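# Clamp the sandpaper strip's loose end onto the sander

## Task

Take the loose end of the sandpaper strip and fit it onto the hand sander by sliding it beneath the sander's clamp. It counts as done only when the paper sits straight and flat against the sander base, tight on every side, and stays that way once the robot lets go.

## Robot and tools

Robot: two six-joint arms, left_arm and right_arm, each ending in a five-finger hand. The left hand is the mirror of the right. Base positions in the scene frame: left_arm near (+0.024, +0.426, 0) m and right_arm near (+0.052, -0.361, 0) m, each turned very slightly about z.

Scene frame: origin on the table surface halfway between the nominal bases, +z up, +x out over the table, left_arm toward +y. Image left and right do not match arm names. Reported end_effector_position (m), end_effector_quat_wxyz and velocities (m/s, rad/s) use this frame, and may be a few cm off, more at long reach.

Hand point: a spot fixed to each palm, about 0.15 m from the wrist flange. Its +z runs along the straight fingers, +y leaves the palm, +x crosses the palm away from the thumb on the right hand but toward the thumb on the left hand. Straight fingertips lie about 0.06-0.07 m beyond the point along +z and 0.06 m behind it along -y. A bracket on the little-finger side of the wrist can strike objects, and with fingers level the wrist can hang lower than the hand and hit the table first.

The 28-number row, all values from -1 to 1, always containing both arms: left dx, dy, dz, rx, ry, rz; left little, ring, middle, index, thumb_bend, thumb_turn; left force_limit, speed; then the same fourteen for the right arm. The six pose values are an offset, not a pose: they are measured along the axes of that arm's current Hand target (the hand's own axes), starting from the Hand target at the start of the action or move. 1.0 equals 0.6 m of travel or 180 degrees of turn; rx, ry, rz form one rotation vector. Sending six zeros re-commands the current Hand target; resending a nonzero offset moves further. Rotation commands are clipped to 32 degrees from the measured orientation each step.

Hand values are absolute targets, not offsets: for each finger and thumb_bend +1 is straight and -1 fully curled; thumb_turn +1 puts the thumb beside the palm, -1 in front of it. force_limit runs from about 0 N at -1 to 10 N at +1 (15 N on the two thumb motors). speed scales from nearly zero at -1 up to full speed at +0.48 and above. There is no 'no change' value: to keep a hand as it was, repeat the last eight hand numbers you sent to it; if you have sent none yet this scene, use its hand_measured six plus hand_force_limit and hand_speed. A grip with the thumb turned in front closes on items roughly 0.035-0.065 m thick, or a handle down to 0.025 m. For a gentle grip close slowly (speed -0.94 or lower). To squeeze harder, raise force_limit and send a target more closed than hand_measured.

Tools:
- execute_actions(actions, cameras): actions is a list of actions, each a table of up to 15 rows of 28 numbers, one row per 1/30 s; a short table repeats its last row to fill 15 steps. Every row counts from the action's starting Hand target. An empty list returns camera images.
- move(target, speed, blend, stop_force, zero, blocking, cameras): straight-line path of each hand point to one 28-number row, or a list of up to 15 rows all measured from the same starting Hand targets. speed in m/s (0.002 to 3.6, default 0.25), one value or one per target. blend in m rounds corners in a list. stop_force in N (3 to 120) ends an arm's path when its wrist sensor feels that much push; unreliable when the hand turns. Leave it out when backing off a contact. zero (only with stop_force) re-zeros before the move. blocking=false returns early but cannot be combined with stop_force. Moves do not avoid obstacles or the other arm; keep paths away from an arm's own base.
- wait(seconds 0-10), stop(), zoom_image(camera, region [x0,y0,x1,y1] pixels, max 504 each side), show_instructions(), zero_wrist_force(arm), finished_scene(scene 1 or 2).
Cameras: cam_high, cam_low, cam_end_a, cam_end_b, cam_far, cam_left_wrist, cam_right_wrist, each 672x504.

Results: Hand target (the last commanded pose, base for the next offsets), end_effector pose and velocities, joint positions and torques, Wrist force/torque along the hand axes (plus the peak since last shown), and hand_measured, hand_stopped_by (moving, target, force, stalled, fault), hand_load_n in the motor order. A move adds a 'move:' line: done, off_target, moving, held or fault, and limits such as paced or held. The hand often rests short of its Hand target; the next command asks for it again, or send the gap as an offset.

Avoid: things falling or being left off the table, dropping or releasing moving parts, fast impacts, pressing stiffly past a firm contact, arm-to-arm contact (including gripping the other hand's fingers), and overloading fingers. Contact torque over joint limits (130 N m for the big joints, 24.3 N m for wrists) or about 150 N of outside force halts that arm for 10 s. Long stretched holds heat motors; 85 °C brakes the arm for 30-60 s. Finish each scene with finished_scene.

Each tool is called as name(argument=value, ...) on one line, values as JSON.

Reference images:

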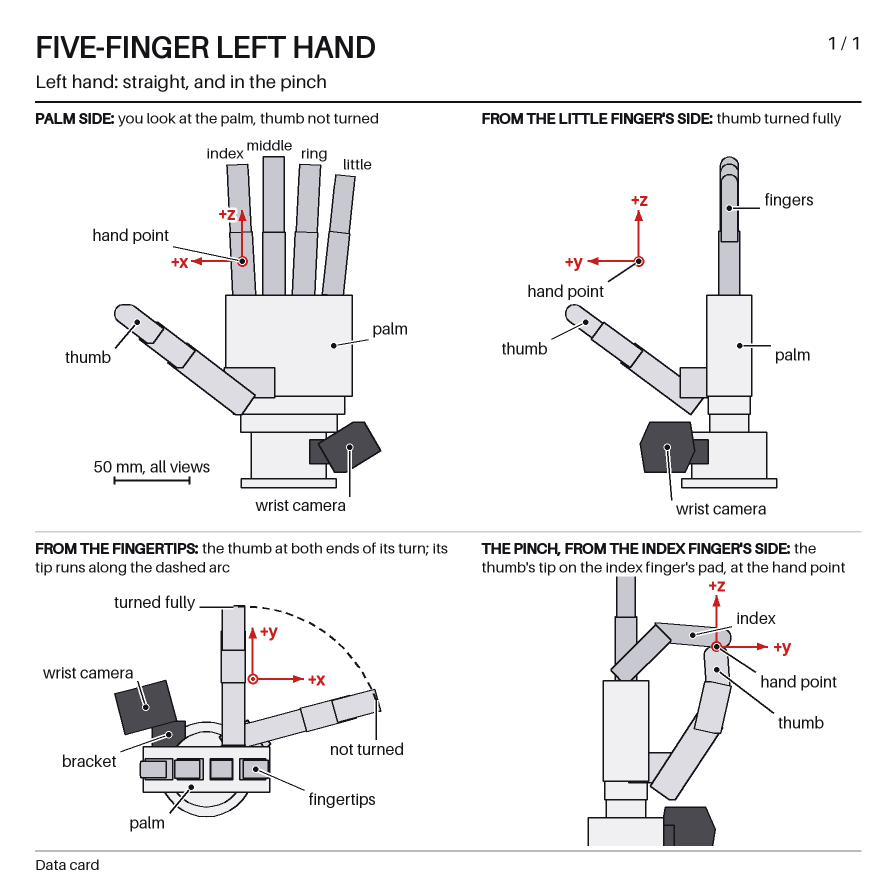

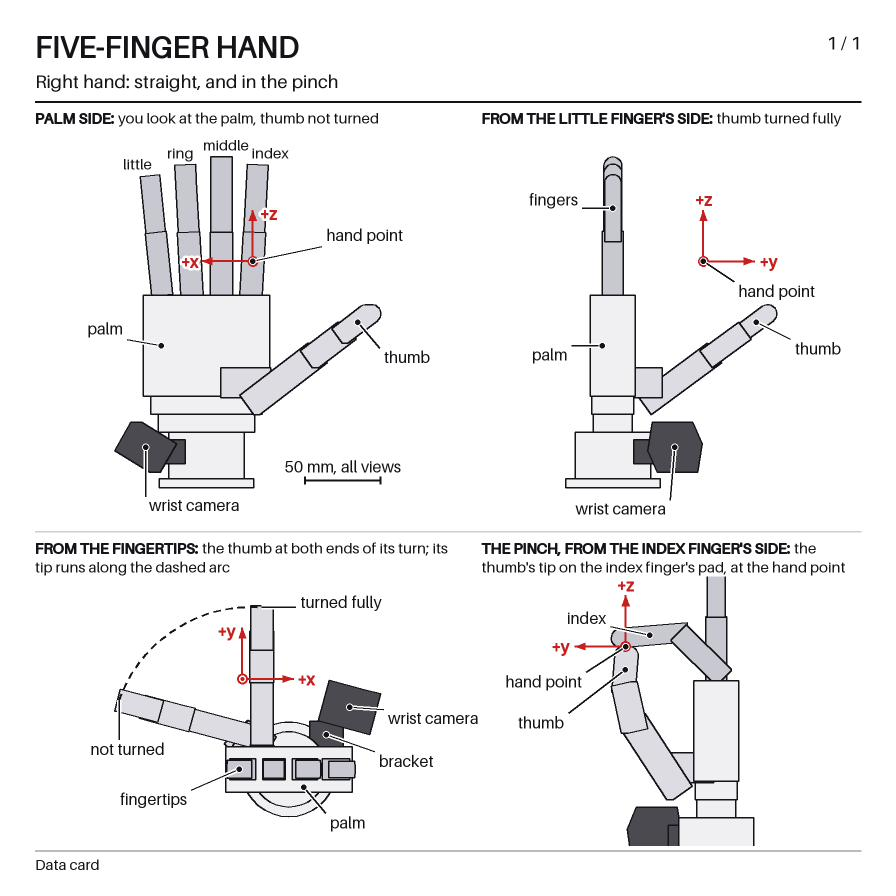

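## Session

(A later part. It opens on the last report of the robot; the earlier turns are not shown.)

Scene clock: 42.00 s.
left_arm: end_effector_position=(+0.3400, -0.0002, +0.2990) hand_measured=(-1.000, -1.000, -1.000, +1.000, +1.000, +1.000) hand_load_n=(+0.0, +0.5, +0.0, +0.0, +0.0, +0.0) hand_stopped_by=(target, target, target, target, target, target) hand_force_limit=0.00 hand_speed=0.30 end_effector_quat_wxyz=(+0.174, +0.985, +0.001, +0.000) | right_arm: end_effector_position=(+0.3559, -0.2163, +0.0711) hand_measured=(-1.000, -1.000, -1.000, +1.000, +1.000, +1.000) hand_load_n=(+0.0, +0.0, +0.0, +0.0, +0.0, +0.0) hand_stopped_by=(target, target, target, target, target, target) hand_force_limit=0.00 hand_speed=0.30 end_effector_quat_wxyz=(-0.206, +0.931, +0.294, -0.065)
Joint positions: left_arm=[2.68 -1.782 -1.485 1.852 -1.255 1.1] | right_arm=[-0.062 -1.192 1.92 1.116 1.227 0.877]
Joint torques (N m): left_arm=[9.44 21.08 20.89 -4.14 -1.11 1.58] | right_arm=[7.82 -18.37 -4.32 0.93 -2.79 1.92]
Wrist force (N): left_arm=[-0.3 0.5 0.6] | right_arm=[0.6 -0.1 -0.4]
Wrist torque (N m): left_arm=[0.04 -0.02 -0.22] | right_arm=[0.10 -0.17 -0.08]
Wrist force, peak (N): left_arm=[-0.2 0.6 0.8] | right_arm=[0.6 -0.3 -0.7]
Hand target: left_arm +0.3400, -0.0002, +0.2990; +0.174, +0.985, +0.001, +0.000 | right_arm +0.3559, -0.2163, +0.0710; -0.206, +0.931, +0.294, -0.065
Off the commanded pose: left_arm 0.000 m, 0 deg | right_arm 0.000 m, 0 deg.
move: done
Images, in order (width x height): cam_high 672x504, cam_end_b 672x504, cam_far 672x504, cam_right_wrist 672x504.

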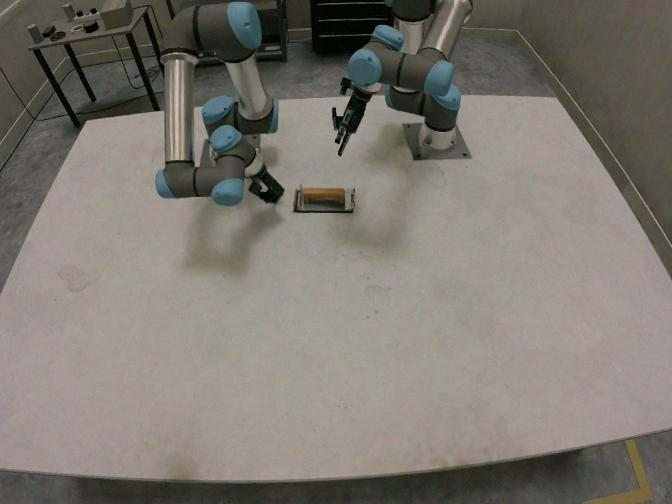

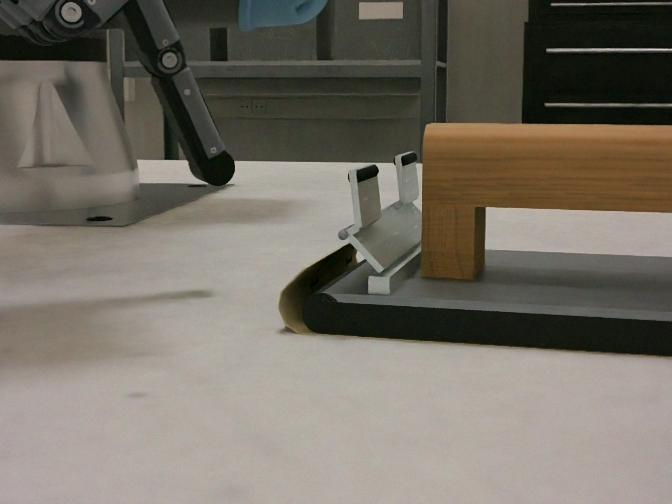

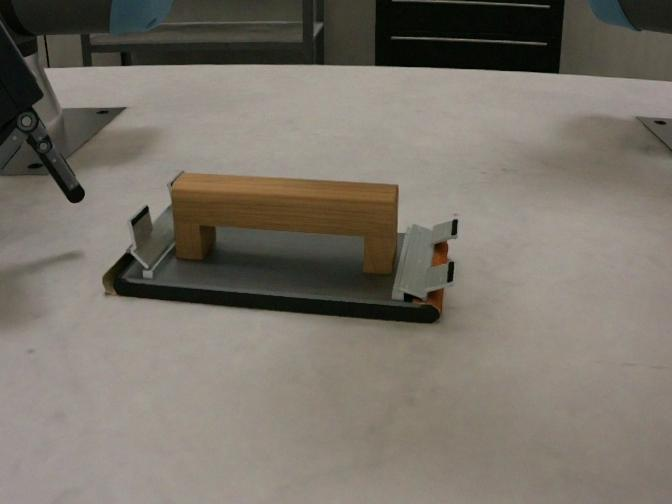

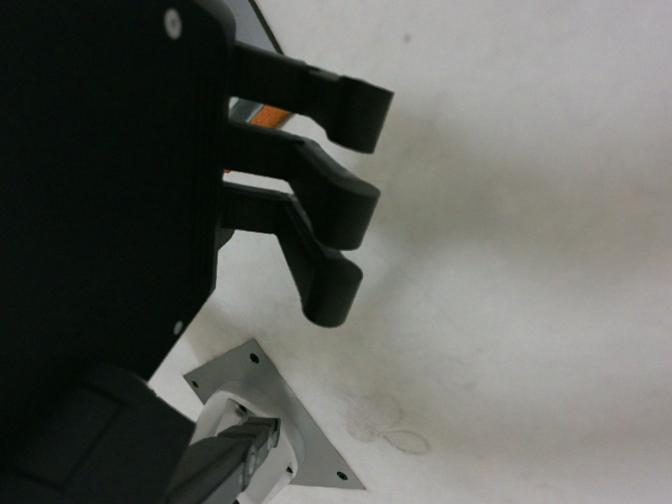

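move(target=[0,0,0,0,0,0,-1,-1,-1,1,1,1,0,0.3, 0.0210,-0.0145,0.0399,0,0,0,-1,-1,-1,1,1,1,0,0.3], speed=0.08, cameras=["cam_high","cam_end_b","cam_far"])

zoom_image(camera="cam_end_b", region=[200, 140, 440, 350])

zoom_image(camera="cam_far", region=[40, 150, 240, 320])

Scene clock: 51.33 s.
left_arm: end_effector_position=(+0.3400, -0.0002, +0.2990) hand_measured=(-1.000, -1.000, -1.000, +1.000, +1.000, +1.000) hand_load_n=(+0.0, +0.0, +0.0, +0.0, +0.0, -0.5) hand_stopped_by=(target, target, target, target, target, target) hand_force_limit=0.00 hand_speed=0.30 end_effector_quat_wxyz=(+0.174, +0.985, +0.001, +0.000) | right_arm: end_effector_position=(+0.3559, -0.1944, +0.0530) hand_measured=(-1.000, -1.000, -1.000, +1.000, +1.000, +1.000) hand_load_n=(+0.0, +0.0, +0.5, +0.0, +0.0, +0.0) hand_stopped_by=(target, target, target, target, target, target) hand_force_limit=0.00 hand_speed=0.30 end_effector_quat_wxyz=(-0.206, +0.931, +0.294, -0.065)
Joint positions: left_arm=[2.68 -1.782 -1.485 1.852 -1.255 1.1] | right_arm=[-0.001 -1.149 1.908 1.064 1.211 0.94]
Joint torques (N m): left_arm=[8.18 20.98 22.94 -3.78 -1.26 1.2] | right_arm=[9.24 -21.47 -19.66 0.49 -2.8 1.62]
Wrist force (N): left_arm=[-0.4 0.3 0.7] | right_arm=[0.5 -0.3 -0.6]
Wrist torque (N m): left_arm=[0.01 -0.01 -0.22] | right_arm=[0.07 -0.14 -0.04]
Wrist force, peak (N): left_arm=[-0.3 0.5 0.8] | right_arm=[0.7 -0.4 -0.7]
Hand target: left_arm +0.3400, -0.0002, +0.2990; +0.174, +0.985, +0.001, +0.000 | right_arm +0.3559, -0.1943, +0.0529; -0.206, +0.931, +0.294, -0.065
Off the commanded pose: left_arm 0.000 m, 0 deg | right_arm 0.000 m, 0 deg.
move: done
Images, in order (width x height): cam_high 672x504, cam_end_b 672x504, cam_far 672x504.

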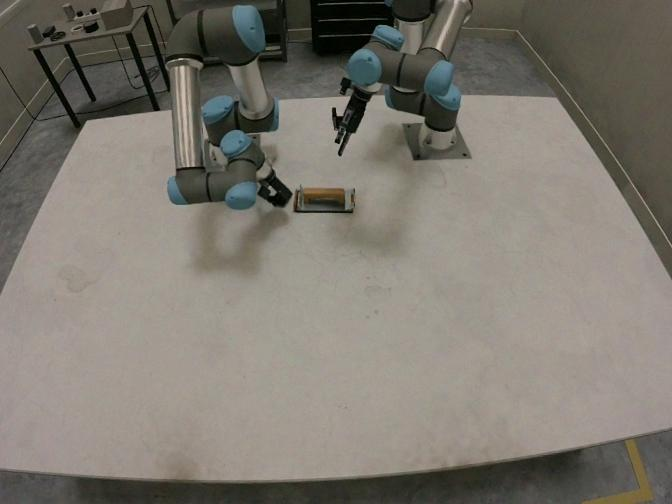

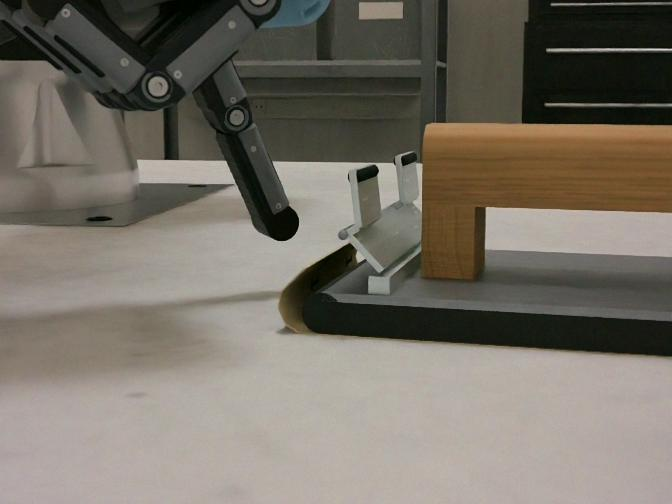

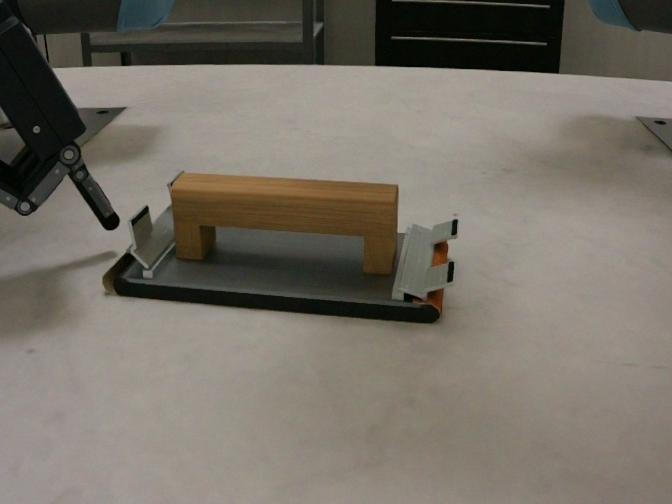

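Scaled by 2.100 from the camera's 672x504 image, which has a finer 960x720 frame.

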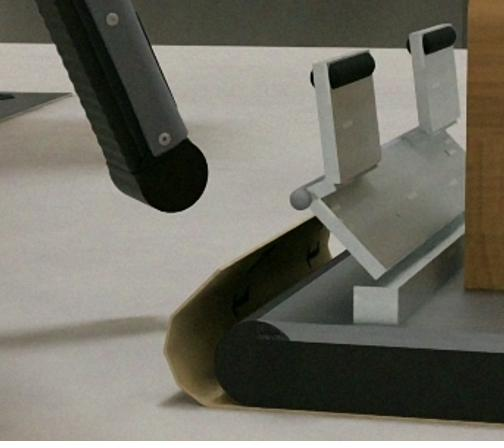

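Scaled by 2.520 from the camera's 672x504 image, which has a finer 960x720 frame.

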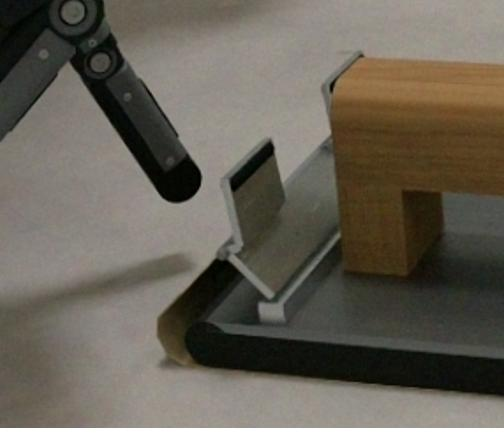

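move(target=[0,0,0,0,0,0,-1,-1,-1,1,1,1,0,0.3, 0.0172,-0.0215,0.0119,0,0,0,-1,-1,-1,1,1,1,0,0.3], speed=0.04, cameras=["cam_end_b","cam_far"])

zoom_image(camera="cam_end_b", region=[200, 140, 440, 350])

zoom_image(camera="cam_far", region=[70, 170, 230, 310])

Scene clock: 53.30 s.
left_arm: end_effector_position=(+0.3400, -0.0002, +0.2990) hand_measured=(-1.000, -1.000, -1.000, +1.000, +1.000, +1.000) hand_load_n=(+0.0, +0.0, +0.0, +0.0, +0.0, +0.0) hand_stopped_by=(target, target, target, target, target, target) hand_force_limit=0.00 hand_speed=0.30 end_effector_quat_wxyz=(+0.174, +0.985, +0.001, +0.000) | right_arm: end_effector_position=(+0.3559, -0.1765, +0.0519) hand_measured=(-1.000, -1.000, -1.000, +1.000, +1.000, +1.000) hand_load_n=(+0.0, +0.0, +0.0, +0.0, +0.0, +0.0) hand_stopped_by=(target, target, target, target, target, target) hand_force_limit=0.00 hand_speed=0.30 end_effector_quat_wxyz=(-0.206, +0.931, +0.294, -0.065)
Joint positions: left_arm=[2.68 -1.782 -1.485 1.852 -1.255 1.1] | right_arm=[0.048 -1.136 1.884 1.056 1.2 0.991]
Joint torques (N m): left_arm=[9.02 21.39 21.13 -4.01 -1.08 1.36] | right_arm=[7.38 -20.07 -20.69 0.65 -2.79 1.76]
Wrist force (N): left_arm=[-0.2 0.2 0.5] | right_arm=[0.2 0.0 -0.7]
Wrist torque (N m): left_arm=[0.00 -0.03 -0.21] | right_arm=[0.12 -0.07 -0.01]
Wrist force, peak (N): left_arm=[-0.3 0.7 0.7] | right_arm=[0.5 -0.4 -0.9]
Hand target: left_arm +0.3400, -0.0002, +0.2990; +0.174, +0.985, +0.001, +0.000 | right_arm +0.3559, -0.1763, +0.0519; -0.206, +0.931, +0.294, -0.065
Off the commanded pose: left_arm 0.000 m, 0 deg | right_arm 0.000 m, 0 deg.
move: done
Images, in order (width x height): cam_end_b 672x504, cam_far 672x504.

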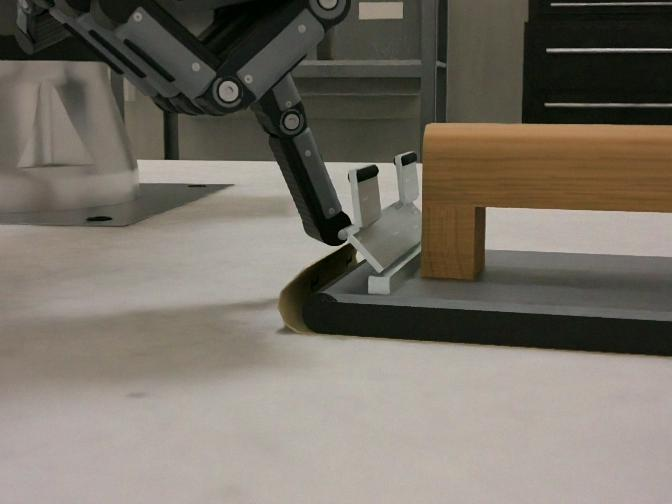

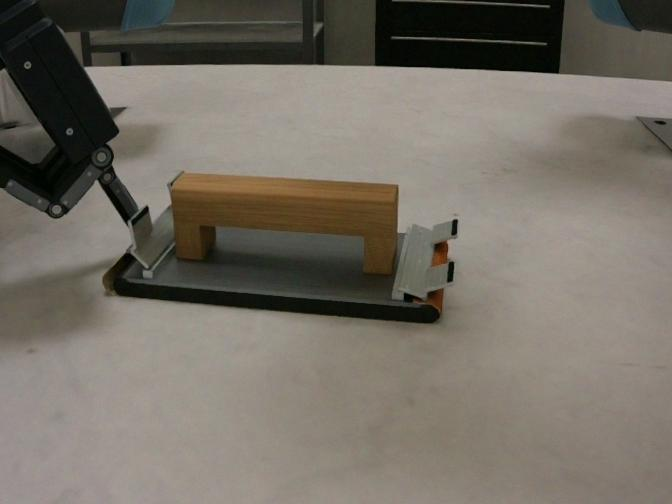

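Scaled by 2.100 from the camera's 672x504 image, which has a finer 960x720 frame.

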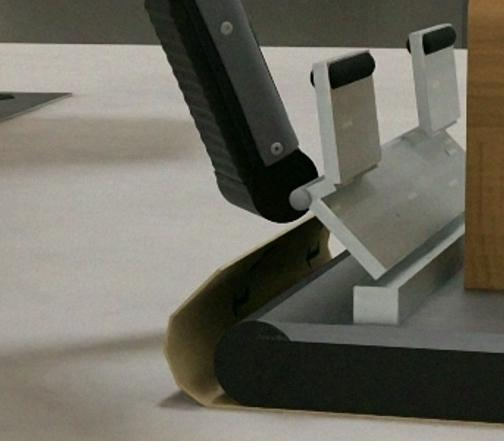

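Scaled by 3.150 from the camera's 672x504 image, which has a finer 960x720 frame.

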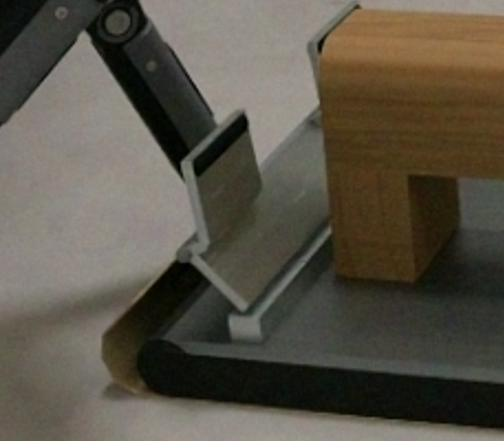

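move(target=[[0,0,0,0,0,0,-1,-1,-1,1,1,1,0,0.3, -0.01148,0.01484,-0.00692,0,0,0,-1,-1,-1,1,1,1,0,0.3],[0,0,0,0,0,0,-1,-1,-1,1,1,1,0,0.3, -0.01148,0.01801,-0.00012,0,0,0,-1,-1,-1,1,1,1,0,0.3],[0,0,0,0,0,0,-1,-1,-1,1,1,1,0,0.3, 0.00096,0.00193,0.00737,0,0,0,-1,-1,-1,1,1,1,0,0.3]], speed=0.04, blend=[0.002,0.002,0], cameras=["cam_end_b","cam_far"])

zoom_image(camera="cam_end_b", region=[240, 180, 400, 340])

zoom_image(camera="cam_far", region=[70, 170, 230, 310])

Scene clock: 58.40 s.
left_arm: end_effector_position=(+0.3400, -0.0002, +0.2990) hand_measured=(-1.000, -1.000, -1.000, +1.000, +1.000, +1.000) hand_load_n=(+0.0, +0.0, +0.0, +0.0, +0.0, +0.0) hand_stopped_by=(target, target, target, target, target, target) hand_force_limit=0.00 hand_speed=0.30 end_effector_quat_wxyz=(+0.174, +0.985, +0.001, +0.000) | right_arm: end_effector_position=(+0.3559, -0.1755, +0.0474) hand_measured=(-1.000, -1.000, -1.000, +1.000, +1.000, +1.000) hand_load_n=(+0.0, +0.0, +0.5, +0.0, +0.0, +0.0) hand_stopped_by=(target, target, target, target, target, target) hand_force_limit=0.00 hand_speed=0.30 end_effector_quat_wxyz=(-0.206, +0.931, +0.294, -0.065)
Joint positions: left_arm=[2.68 -1.782 -1.485 1.852 -1.255 1.1] | right_arm=[0.051 -1.128 1.886 1.045 1.199 0.994]
Joint torques (N m): left_arm=[9.43 20.38 22.44 -3.88 -0.94 1.45] | right_arm=[8.01 -21.59 -19.25 0.54 -2.74 1.57]
Wrist force (N): left_arm=[-0.3 0.2 0.5] | right_arm=[0.5 -0.2 -0.7]
Wrist torque (N m): left_arm=[-0.01 -0.02 -0.21] | right_arm=[0.07 -0.11 0.00]
Wrist force, peak (N): left_arm=[-0.2 0.6 0.8] | right_arm=[0.7 -0.2 -0.8]
Hand target: left_arm +0.3400, -0.0002, +0.2990; +0.174, +0.985, +0.001, +0.000 | right_arm +0.3559, -0.1753, +0.0474; -0.206, +0.931, +0.294, -0.065
Off the commanded pose: left_arm 0.000 m, 0 deg | right_arm 0.000 m, 0 deg.
move: done
Images, in order (width x height): cam_end_b 672x504, cam_far 672x504.

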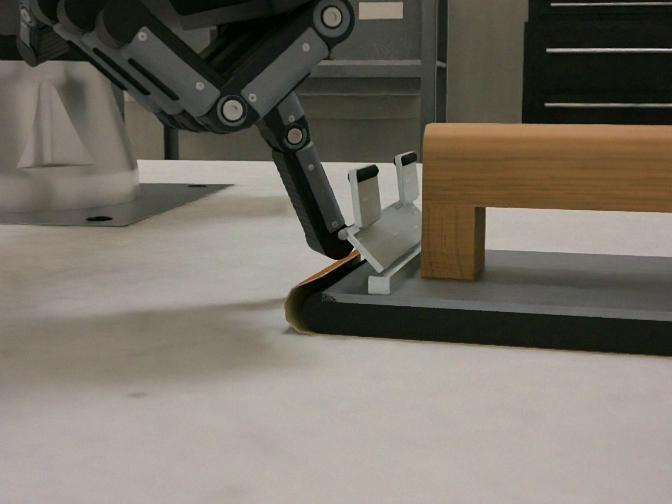

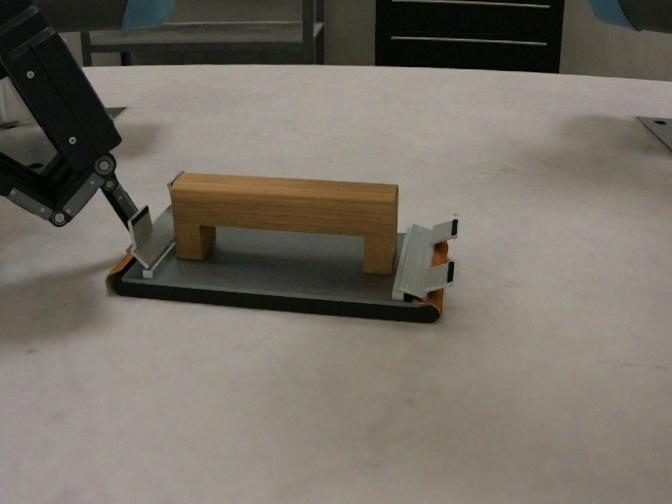

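Scaled by 3.150 from the camera's 672x504 image, which has a finer 960x720 frame.

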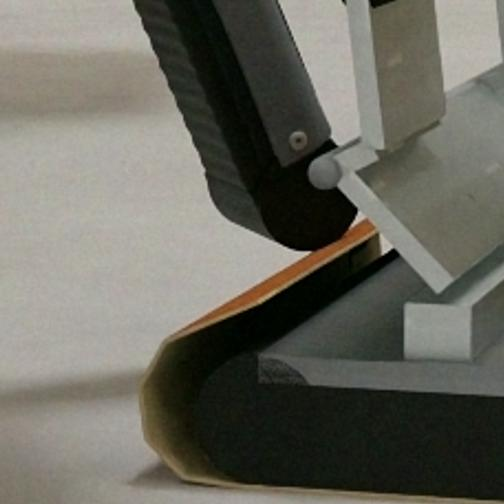

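Scaled by 3.150 from the camera's 672x504 image, which has a finer 960x720 frame.

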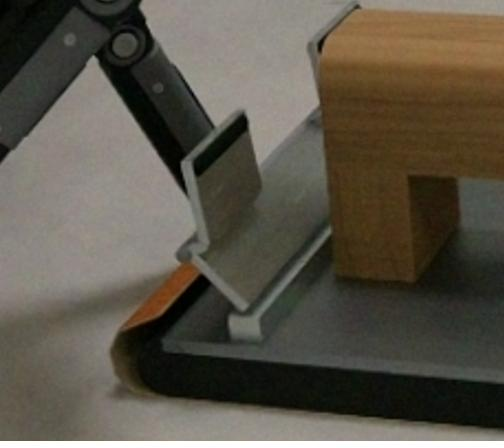

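move(target=[[0,0,0,0,0,0,-1,-1,-1,1,1,1,0,0.3, -0.01531,0.01979,-0.00923,0,0,0,-1,-1,-1,1,1,1,0,0.3],[0,0,0,0,0,0,-1,-1,-1,1,1,1,0,0.3, -0.01531,0.02437,0.00059,0,0,0,-1,-1,-1,1,1,1,0,0.3],[0,0,0,0,0,0,-1,-1,-1,1,1,1,0,0.3, -0.00383,0.00953,0.00751,0,0,0,-1,-1,-1,1,1,1,0,0.3]], speed=0.04, blend=[0.002,0.002,0], cameras=["cam_end_b","cam_far"])

zoom_image(camera="cam_end_b", region=[240, 180, 400, 340])

zoom_image(camera="cam_far", region=[70, 170, 230, 310])

Scene clock: 63.30 s.
left_arm: end_effector_position=(+0.3400, -0.0002, +0.2990) hand_measured=(-1.000, -1.000, -1.000, +1.000, +1.000, +1.000) hand_load_n=(+0.0, +0.0, +0.0, +0.0, +0.0, +0.0) hand_stopped_by=(target, target, target, target, target, target) hand_force_limit=0.00 hand_speed=0.30 end_effector_quat_wxyz=(+0.174, +0.985, +0.001, +0.000) | right_arm: end_effector_position=(+0.3559, -0.1795, +0.0409) hand_measured=(-1.000, -1.000, -1.000, +1.000, +1.000, +1.000) hand_load_n=(+0.0, +0.0, +0.0, +0.0, +0.0, +0.0) hand_stopped_by=(target, target, target, target, target, target) hand_force_limit=0.00 hand_speed=0.30 end_effector_quat_wxyz=(-0.206, +0.931, +0.294, -0.065)
Joint positions: left_arm=[2.68 -1.782 -1.485 1.852 -1.255 1.1] | right_arm=[0.04 -1.119 1.897 1.03 1.202 0.982]
Joint torques (N m): left_arm=[9.79 21.91 23.31 -3.7 -1 1.4] | right_arm=[7.81 -21.68 -20.31 0.29 -2.7 1.82]
Wrist force (N): left_arm=[-0.3 0.3 0.5] | right_arm=[0.5 0.1 -1.2]
Wrist torque (N m): left_arm=[0.01 -0.03 -0.21] | right_arm=[0.13 -0.14 0.01]
Wrist force, peak (N): left_arm=[-0.5 0.2 0.8] | right_arm=[0.5 0.0 -1.5]
Hand target: left_arm +0.3400, -0.0002, +0.2990; +0.174, +0.985, +0.001, +0.000 | right_arm +0.3559, -0.1793, +0.0409; -0.206, +0.931, +0.294, -0.065
Off the commanded pose: left_arm 0.000 m, 0 deg | right_arm 0.000 m, 0 deg.
move: done
Images, in order (width x height): cam_end_b 672x504, cam_far 672x504.

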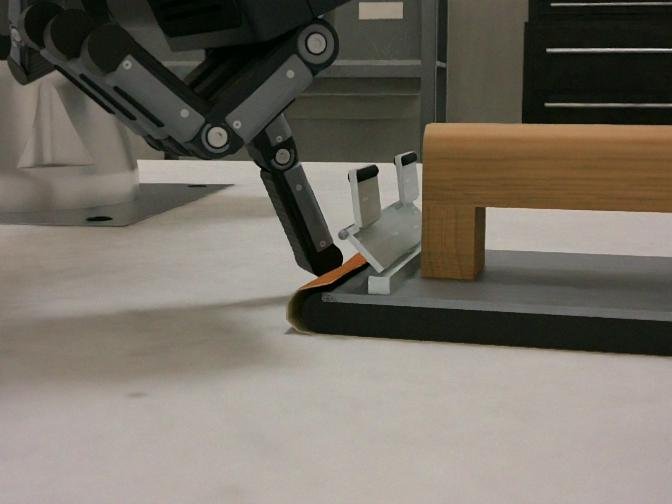

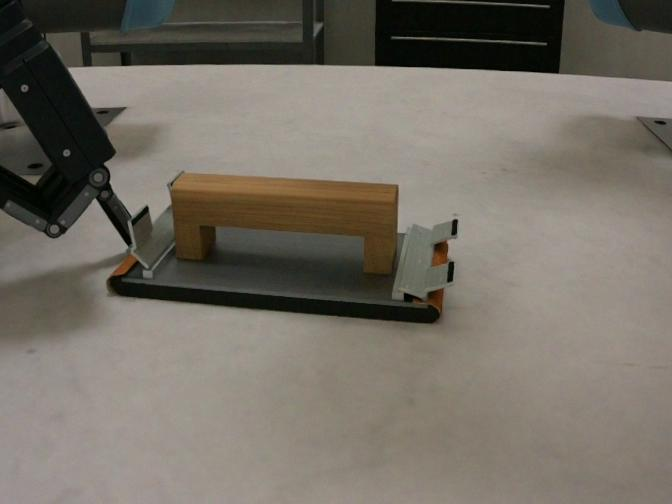

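Scaled by 3.150 from the camera's 672x504 image, which has a finer 960x720 frame.

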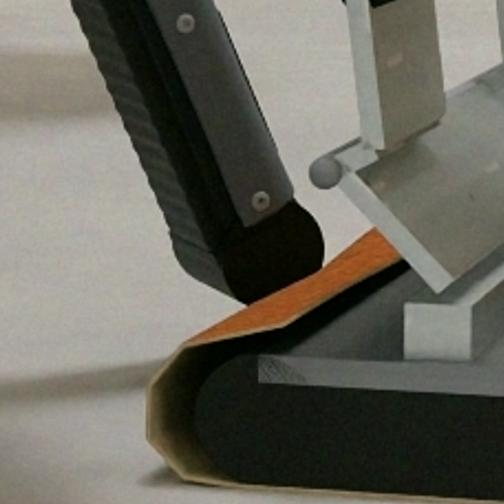

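Scaled by 3.150 from the camera's 672x504 image, which has a finer 960x720 frame.

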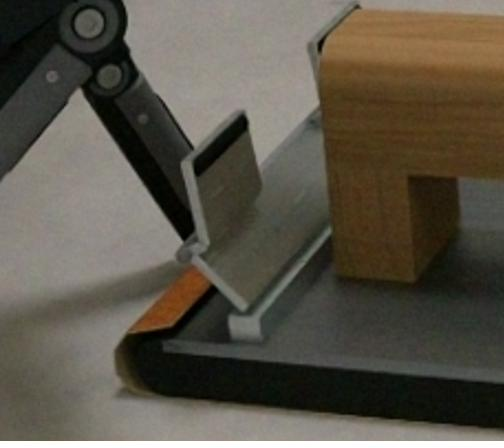

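move(target=[0,0,0,0,0,0,-1,-1,-1,1,1,1,0,0.3, 0.00287,-0.00371,0.00173,0,0,0,-1,-1,-1,1,1,1,0,0.3], speed=0.02, cameras=["cam_end_b","cam_far"])

zoom_image(camera="cam_end_b", region=[240, 180, 400, 340])

zoom_image(camera="cam_far", region=[70, 170, 230, 310])

Scene clock: 65.50 s.
left_arm: end_effector_position=(+0.3400, -0.0002, +0.2990) hand_measured=(-1.000, -1.000, -1.000, +1.000, +1.000, +1.000) hand_load_n=(+0.0, +0.0, +0.0, +0.0, +0.0, +0.0) hand_stopped_by=(target, target, target, target, target, target) hand_force_limit=0.00 hand_speed=0.30 end_effector_quat_wxyz=(+0.174, +0.985, +0.001, +0.000) | right_arm: end_effector_position=(+0.3559, -0.1765, +0.0409) hand_measured=(-1.000, -1.000, -1.000, +1.000, +1.000, +1.000) hand_load_n=(+0.0, -0.5, +0.0, -1.0, +0.0, +0.0) hand_stopped_by=(target, target, target, target, target, target) hand_force_limit=0.00 hand_speed=0.30 end_effector_quat_wxyz=(-0.206, +0.931, +0.294, -0.065)
Joint positions: left_arm=[2.68 -1.782 -1.485 1.852 -1.255 1.1] | right_arm=[0.048 -1.117 1.892 1.029 1.2 0.991]
Joint torques (N m): left_arm=[9.11 20.88 23.19 -3.82 -1.08 1.38] | right_arm=[8.03 -20.66 -17.92 0.23 -3 1.85]
Wrist force (N): left_arm=[-0.3 0.1 0.7] | right_arm=[0.1 0.6 -2.6]
Wrist torque (N m): left_arm=[-0.02 -0.02 -0.21] | right_arm=[0.21 -0.14 0.00]
Wrist force, peak (N): left_arm=[-0.4 0.4 0.8] | right_arm=[0.0 0.6 -2.8]
Hand target: left_arm +0.3400, -0.0002, +0.2990; +0.174, +0.985, +0.001, +0.000 | right_arm +0.3559, -0.1763, +0.0409; -0.206, +0.931, +0.294, -0.065
Off the commanded pose: left_arm 0.000 m, 0 deg | right_arm 0.000 m, 0 deg.
move: done
Images, in order (width x height): cam_end_b 672x504, cam_far 672x504.

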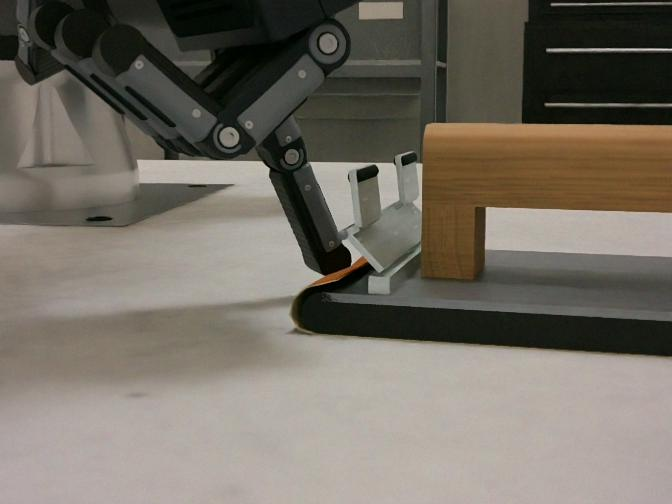

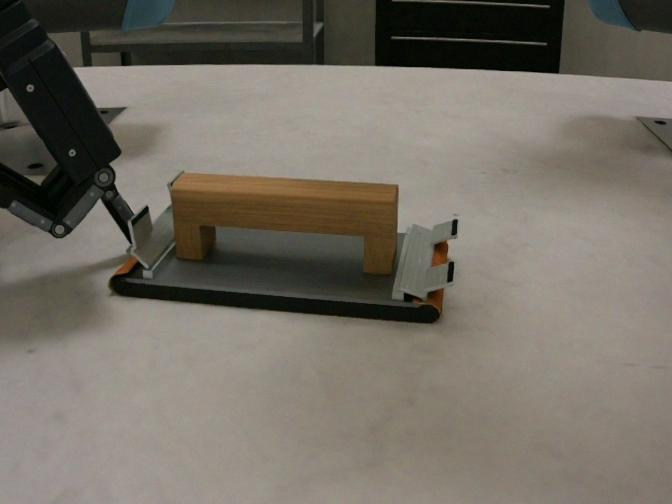

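Scaled by 3.150 from the camera's 672x504 image, which has a finer 960x720 frame.

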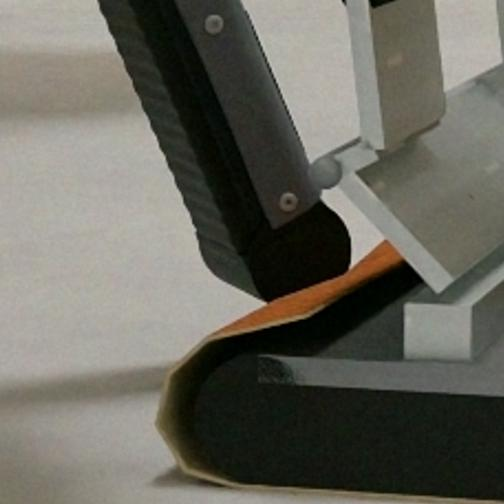

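Scaled by 3.150 from the camera's 672x504 image, which has a finer 960x720 frame.

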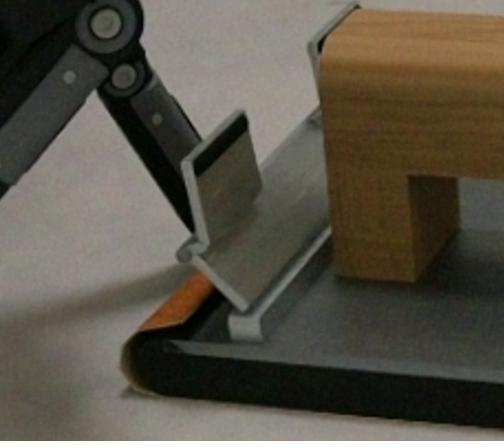

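move(target=[0,0,0,0,0,0,-1,-1,-1,1,1,1,0,0.3, 0.00191,-0.00247,0.00115,0,0,0,-1,-1,-1,1,1,1,0,0.3], speed=0.02, cameras=["cam_end_b","cam_far"])

zoom_image(camera="cam_end_b", region=[240, 180, 400, 340])

Scene clock: 66.93 s.
left_arm: end_effector_position=(+0.3400, -0.0002, +0.2990) hand_measured=(-1.000, -1.000, -1.000, +1.000, +1.000, +1.000) hand_load_n=(+0.0, +0.0, +0.0, +0.0, +0.0, +0.0) hand_stopped_by=(target, target, target, target, target, target) hand_force_limit=0.00 hand_speed=0.30 end_effector_quat_wxyz=(+0.174, +0.985, +0.001, +0.000) | right_arm: end_effector_position=(+0.3559, -0.1745, +0.0409) hand_measured=(-1.000, -1.000, -1.000, +1.000, +1.000, +1.000) hand_load_n=(+0.0, +0.0, +0.0, -2.5, +0.0, -0.5) hand_stopped_by=(target, target, target, target, target, target) hand_force_limit=0.00 hand_speed=0.30 end_effector_quat_wxyz=(-0.206, +0.931, +0.294, -0.065)
Joint positions: left_arm=[2.68 -1.782 -1.485 1.852 -1.255 1.1] | right_arm=[0.053 -1.116 1.889 1.029 1.198 0.996]
Joint torques (N m): left_arm=[9.38 21.46 21.9 -3.98 -1.05 1.34] | right_arm=[7.79 -21.46 -19.51 -0.23 -3.65 1.68]
Wrist force (N): left_arm=[-0.2 0.3 0.3] | right_arm=[-1.3 1.7 -4.7]
Wrist torque (N m): left_arm=[0.02 -0.05 -0.20] | right_arm=[0.23 -0.21 -0.09]
Wrist force, peak (N): left_arm=[-0.4 0.6 0.8] | right_arm=[-1.3 1.7 -4.7]
Hand target: left_arm +0.3400, -0.0002, +0.2990; +0.174, +0.985, +0.001, +0.000 | right_arm +0.3559, -0.1743, +0.0409; -0.206, +0.931, +0.294, -0.065
Off the commanded pose: left_arm 0.000 m, 0 deg | right_arm 0.000 m, 0 deg.
move: done
Images, in order (width x height): cam_end_b 672x504, cam_far 672x504.

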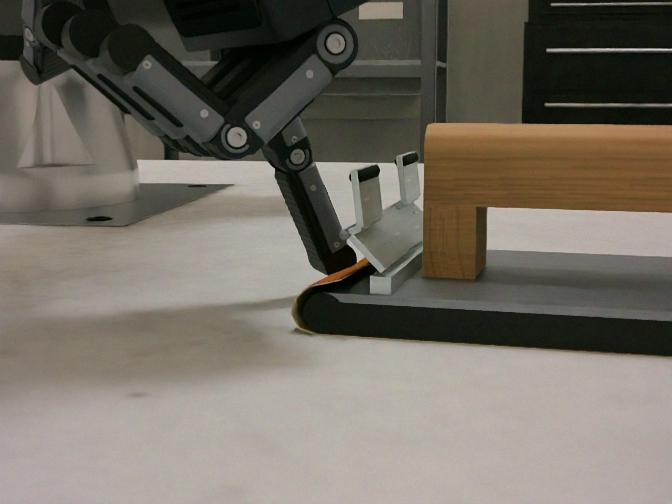

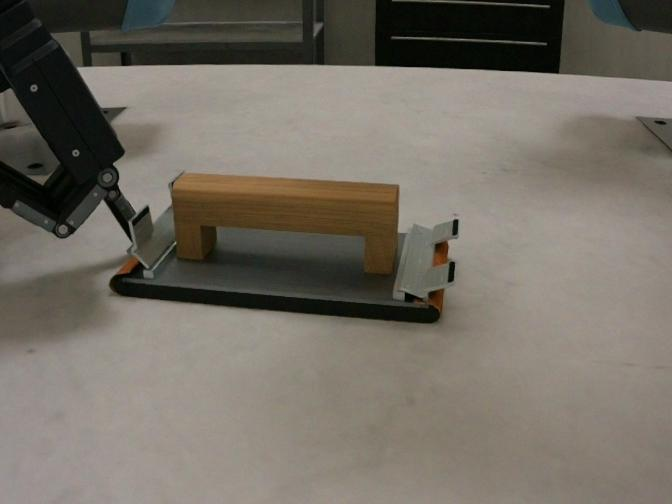

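Scaled by 3.150 from the camera's 672x504 image, which has a finer 960x720 frame.

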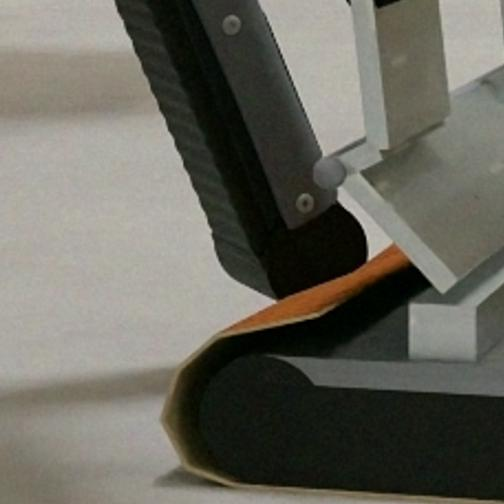

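move(target=[[0,0,0,0,0,0,-1,-1,-1,1,1,1,0,0.3, -0.00383,0.00495,-0.00231,0,0,0,-1,-1,-1,1,1,1,0,0.3],[0,0,0,0,0,0,-1,-1,-1,1,1,1,0,0.3, -0.00383,0.00706,0.00222,0,0,0,-1,-1,-1,1,1,1,0,0.3],[0,0,0,0,0,0,-1,-1,-1,1,1,1,0,0.3, -0.0005,0.00273,0.00424,0,0,0,-1,-1,-1,1,1,1,0,0.3]], speed=0.02, cameras=["cam_end_b","cam_far"])

zoom_image(camera="cam_end_b", region=[240, 180, 400, 340])

Scene clock: 70.80 s.
left_arm: end_effector_position=(+0.3400, -0.0002, +0.2990) hand_measured=(-1.000, -1.000, -1.000, +1.000, +1.000, +1.000) hand_load_n=(+0.0, +0.0, +0.0, +0.0, +0.0, +0.0) hand_stopped_by=(target, target, target, target, target, target) hand_force_limit=0.00 hand_speed=0.30 end_effector_quat_wxyz=(+0.174, +0.985, +0.001, +0.000) | right_arm: end_effector_position=(+0.3559, -0.1750, +0.0379) hand_measured=(-1.000, -1.000, -1.000, +1.000, +1.000, +1.000) hand_load_n=(+0.0, +0.0, +0.0, -3.0, +0.0, +0.0) hand_stopped_by=(target, target, target, target, target, target) hand_force_limit=0.00 hand_speed=0.30 end_effector_quat_wxyz=(-0.206, +0.931, +0.294, -0.065)
Joint positions: left_arm=[2.68 -1.782 -1.485 1.852 -1.255 1.1] | right_arm=[0.052 -1.111 1.892 1.022 1.199 0.995]
Joint torques (N m): left_arm=[9.38 22.47 21.96 -3.87 -1.03 1.35] | right_arm=[9.59 -20.72 -18.46 -0.53 -3.96 1.88]
Wrist force (N): left_arm=[-0.2 0.5 0.4] | right_arm=[-2.6 1.9 -7.7]
Wrist torque (N m): left_arm=[0.04 -0.04 -0.21] | right_arm=[0.39 -0.28 -0.15]
Wrist force, peak (N): left_arm=[-0.3 0.4 0.9] | right_arm=[-2.6 1.9 -7.7]
Hand target: left_arm +0.3400, -0.0002, +0.2990; +0.174, +0.985, +0.001, +0.000 | right_arm +0.3559, -0.1749, +0.0379; -0.206, +0.931, +0.294, -0.065
Off the commanded pose: left_arm 0.000 m, 0 deg | right_arm 0.000 m, 0 deg.
move: done
Images, in order (width x height): cam_end_b 672x504, cam_far 672x504.

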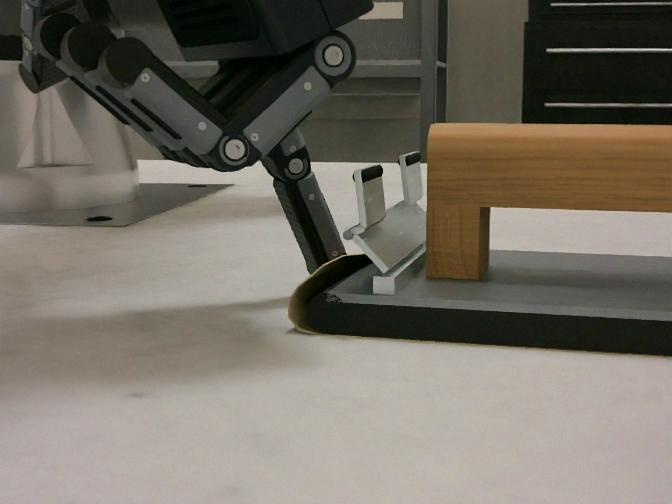

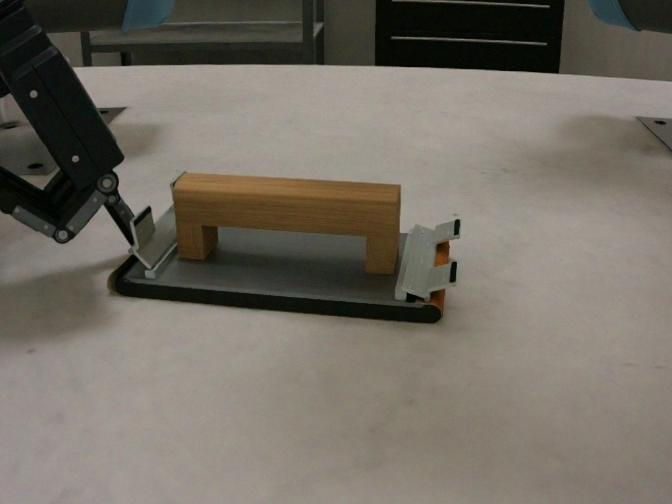

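Scaled by 3.150 from the camera's 672x504 image, which has a finer 960x720 frame.

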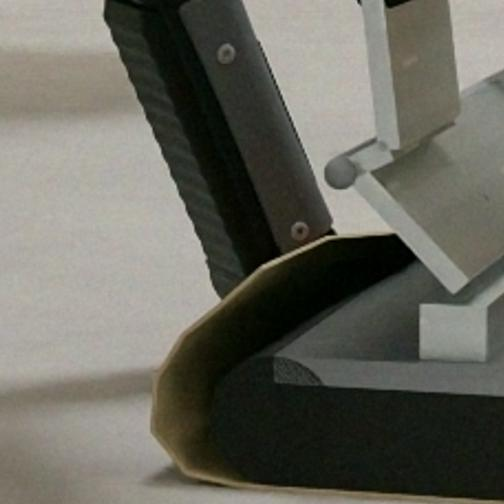

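zoom_image(camera="cam_end_b", region=[275, 230, 375, 340])

zoom_image(camera="cam_far", region=[90, 210, 190, 310])

Scaled by 4.582 from the camera's 672x504 image, which has a finer 960x720 frame.

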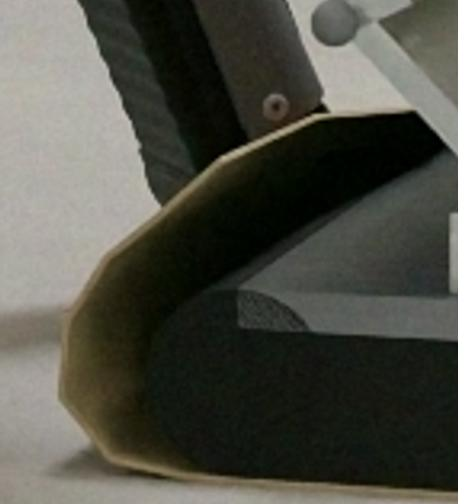

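Scaled by 5.040 from the camera's 672x504 image, which has a finer 960x720 frame.

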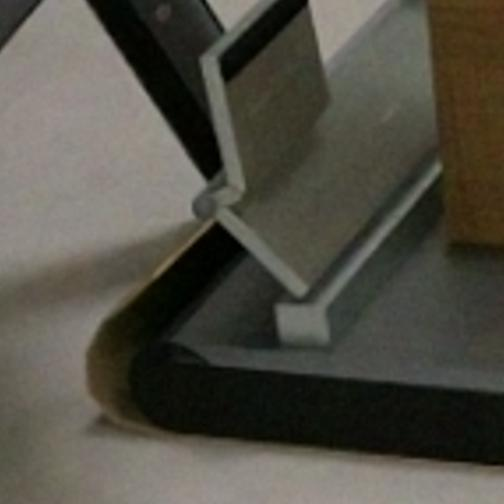

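move(target=[[0,0,0,0,0,0,-1,-1,-1,1,1,1,0,0.3, -0.00574,0.00742,-0.00346,0,0,0,-1,-1,-1,1,1,1,0,0.3],[0,0,0,0,0,0,-1,-1,-1,1,1,1,0,0.3, -0.00574,0.00319,-0.01252,0,0,0,-1,-1,-1,1,1,1,0,0.3],[0,0,0,0,0,0,-1,-1,-1,1,1,1,0,0.3, 0.00478,-0.01041,-0.00618,0,0,0,-1,-1,-1,1,1,1,0,0.3]], speed=0.03, cameras=["cam_end_b","cam_far"])

zoom_image(camera="cam_end_b", region=[275, 210, 405, 340])

zoom_image(camera="cam_far", region=[90, 190, 210, 310])

Scene clock: 79.30 s.
left_arm: end_effector_position=(+0.3400, -0.0002, +0.2990) hand_measured=(-1.000, -1.000, -1.000, +1.000, +1.000, +1.000) hand_load_n=(+0.0, +0.0, +0.0, +0.0, +0.0, +0.0) hand_stopped_by=(target, target, target, target, target, target) hand_force_limit=0.00 hand_speed=0.30 end_effector_quat_wxyz=(+0.174, +0.985, +0.001, +0.000) | right_arm: end_effector_position=(+0.3559, -0.1700, +0.0439) hand_measured=(-1.000, -1.000, -1.000, +1.000, +1.000, +1.000) hand_load_n=(+0.0, +0.0, +0.0, -3.5, +0.0, +0.0) hand_stopped_by=(target, target, target, target, target, target) hand_force_limit=0.00 hand_speed=0.30 end_effector_quat_wxyz=(-0.206, +0.931, +0.294, -0.065)
Joint positions: left_arm=[2.68 -1.782 -1.485 1.852 -1.255 1.1] | right_arm=[0.065 -1.118 1.881 1.035 1.196 1.009]
Joint torques (N m): left_arm=[7.7 21.62 22.41 -3.85 -0.89 1.25] | right_arm=[9.91 -21.15 -18.61 -0.15 -4.05 1.65]
Wrist force (N): left_arm=[-0.2 0.0 0.6] | right_arm=[-1.8 2.4 -5.2]
Wrist torque (N m): left_arm=[-0.04 -0.04 -0.20] | right_arm=[0.22 -0.25 -0.12]
Wrist force, peak (N): left_arm=[-0.2 0.5 0.9] | right_arm=[-2.7 2.1 -8.2]
Hand target: left_arm +0.3400, -0.0002, +0.2990; +0.174, +0.985, +0.001, +0.000 | right_arm +0.3559, -0.1698, +0.0439; -0.206, +0.931, +0.294, -0.065
Off the commanded pose: left_arm 0.000 m, 0 deg | right_arm 0.000 m, 0 deg.
move: done
Images, in order (width x height): cam_end_b 672x504, cam_far 672x504.

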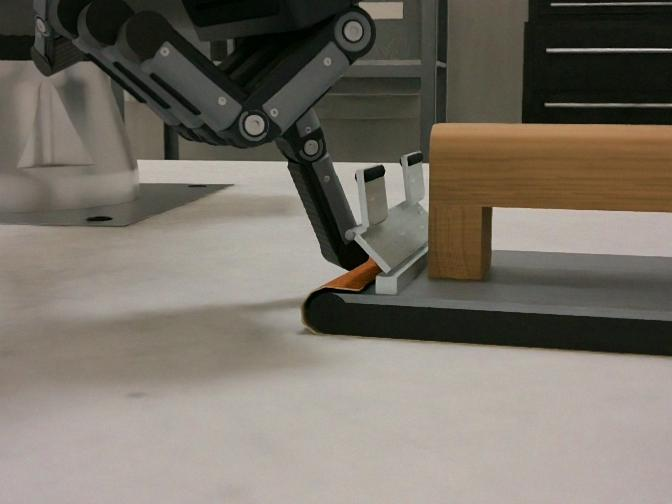

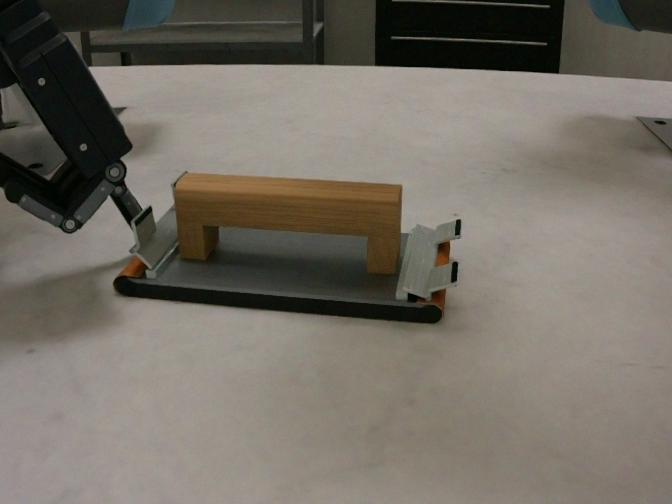

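Scaled by 3.877 from the camera's 672x504 image, which has a finer 960x720 frame.

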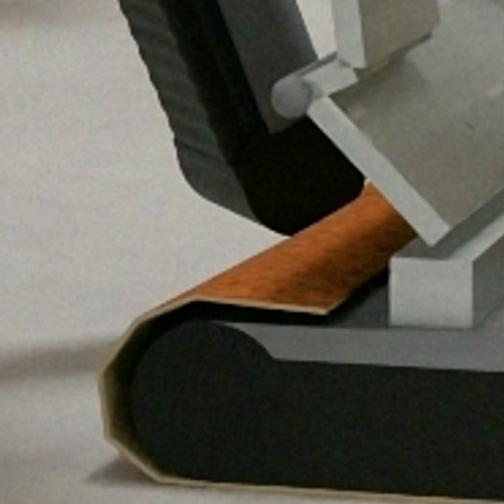

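Scaled by 4.200 from the camera's 672x504 image, which has a finer 960x720 frame.

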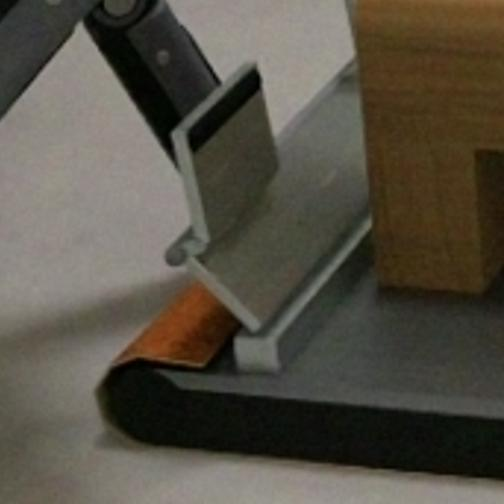

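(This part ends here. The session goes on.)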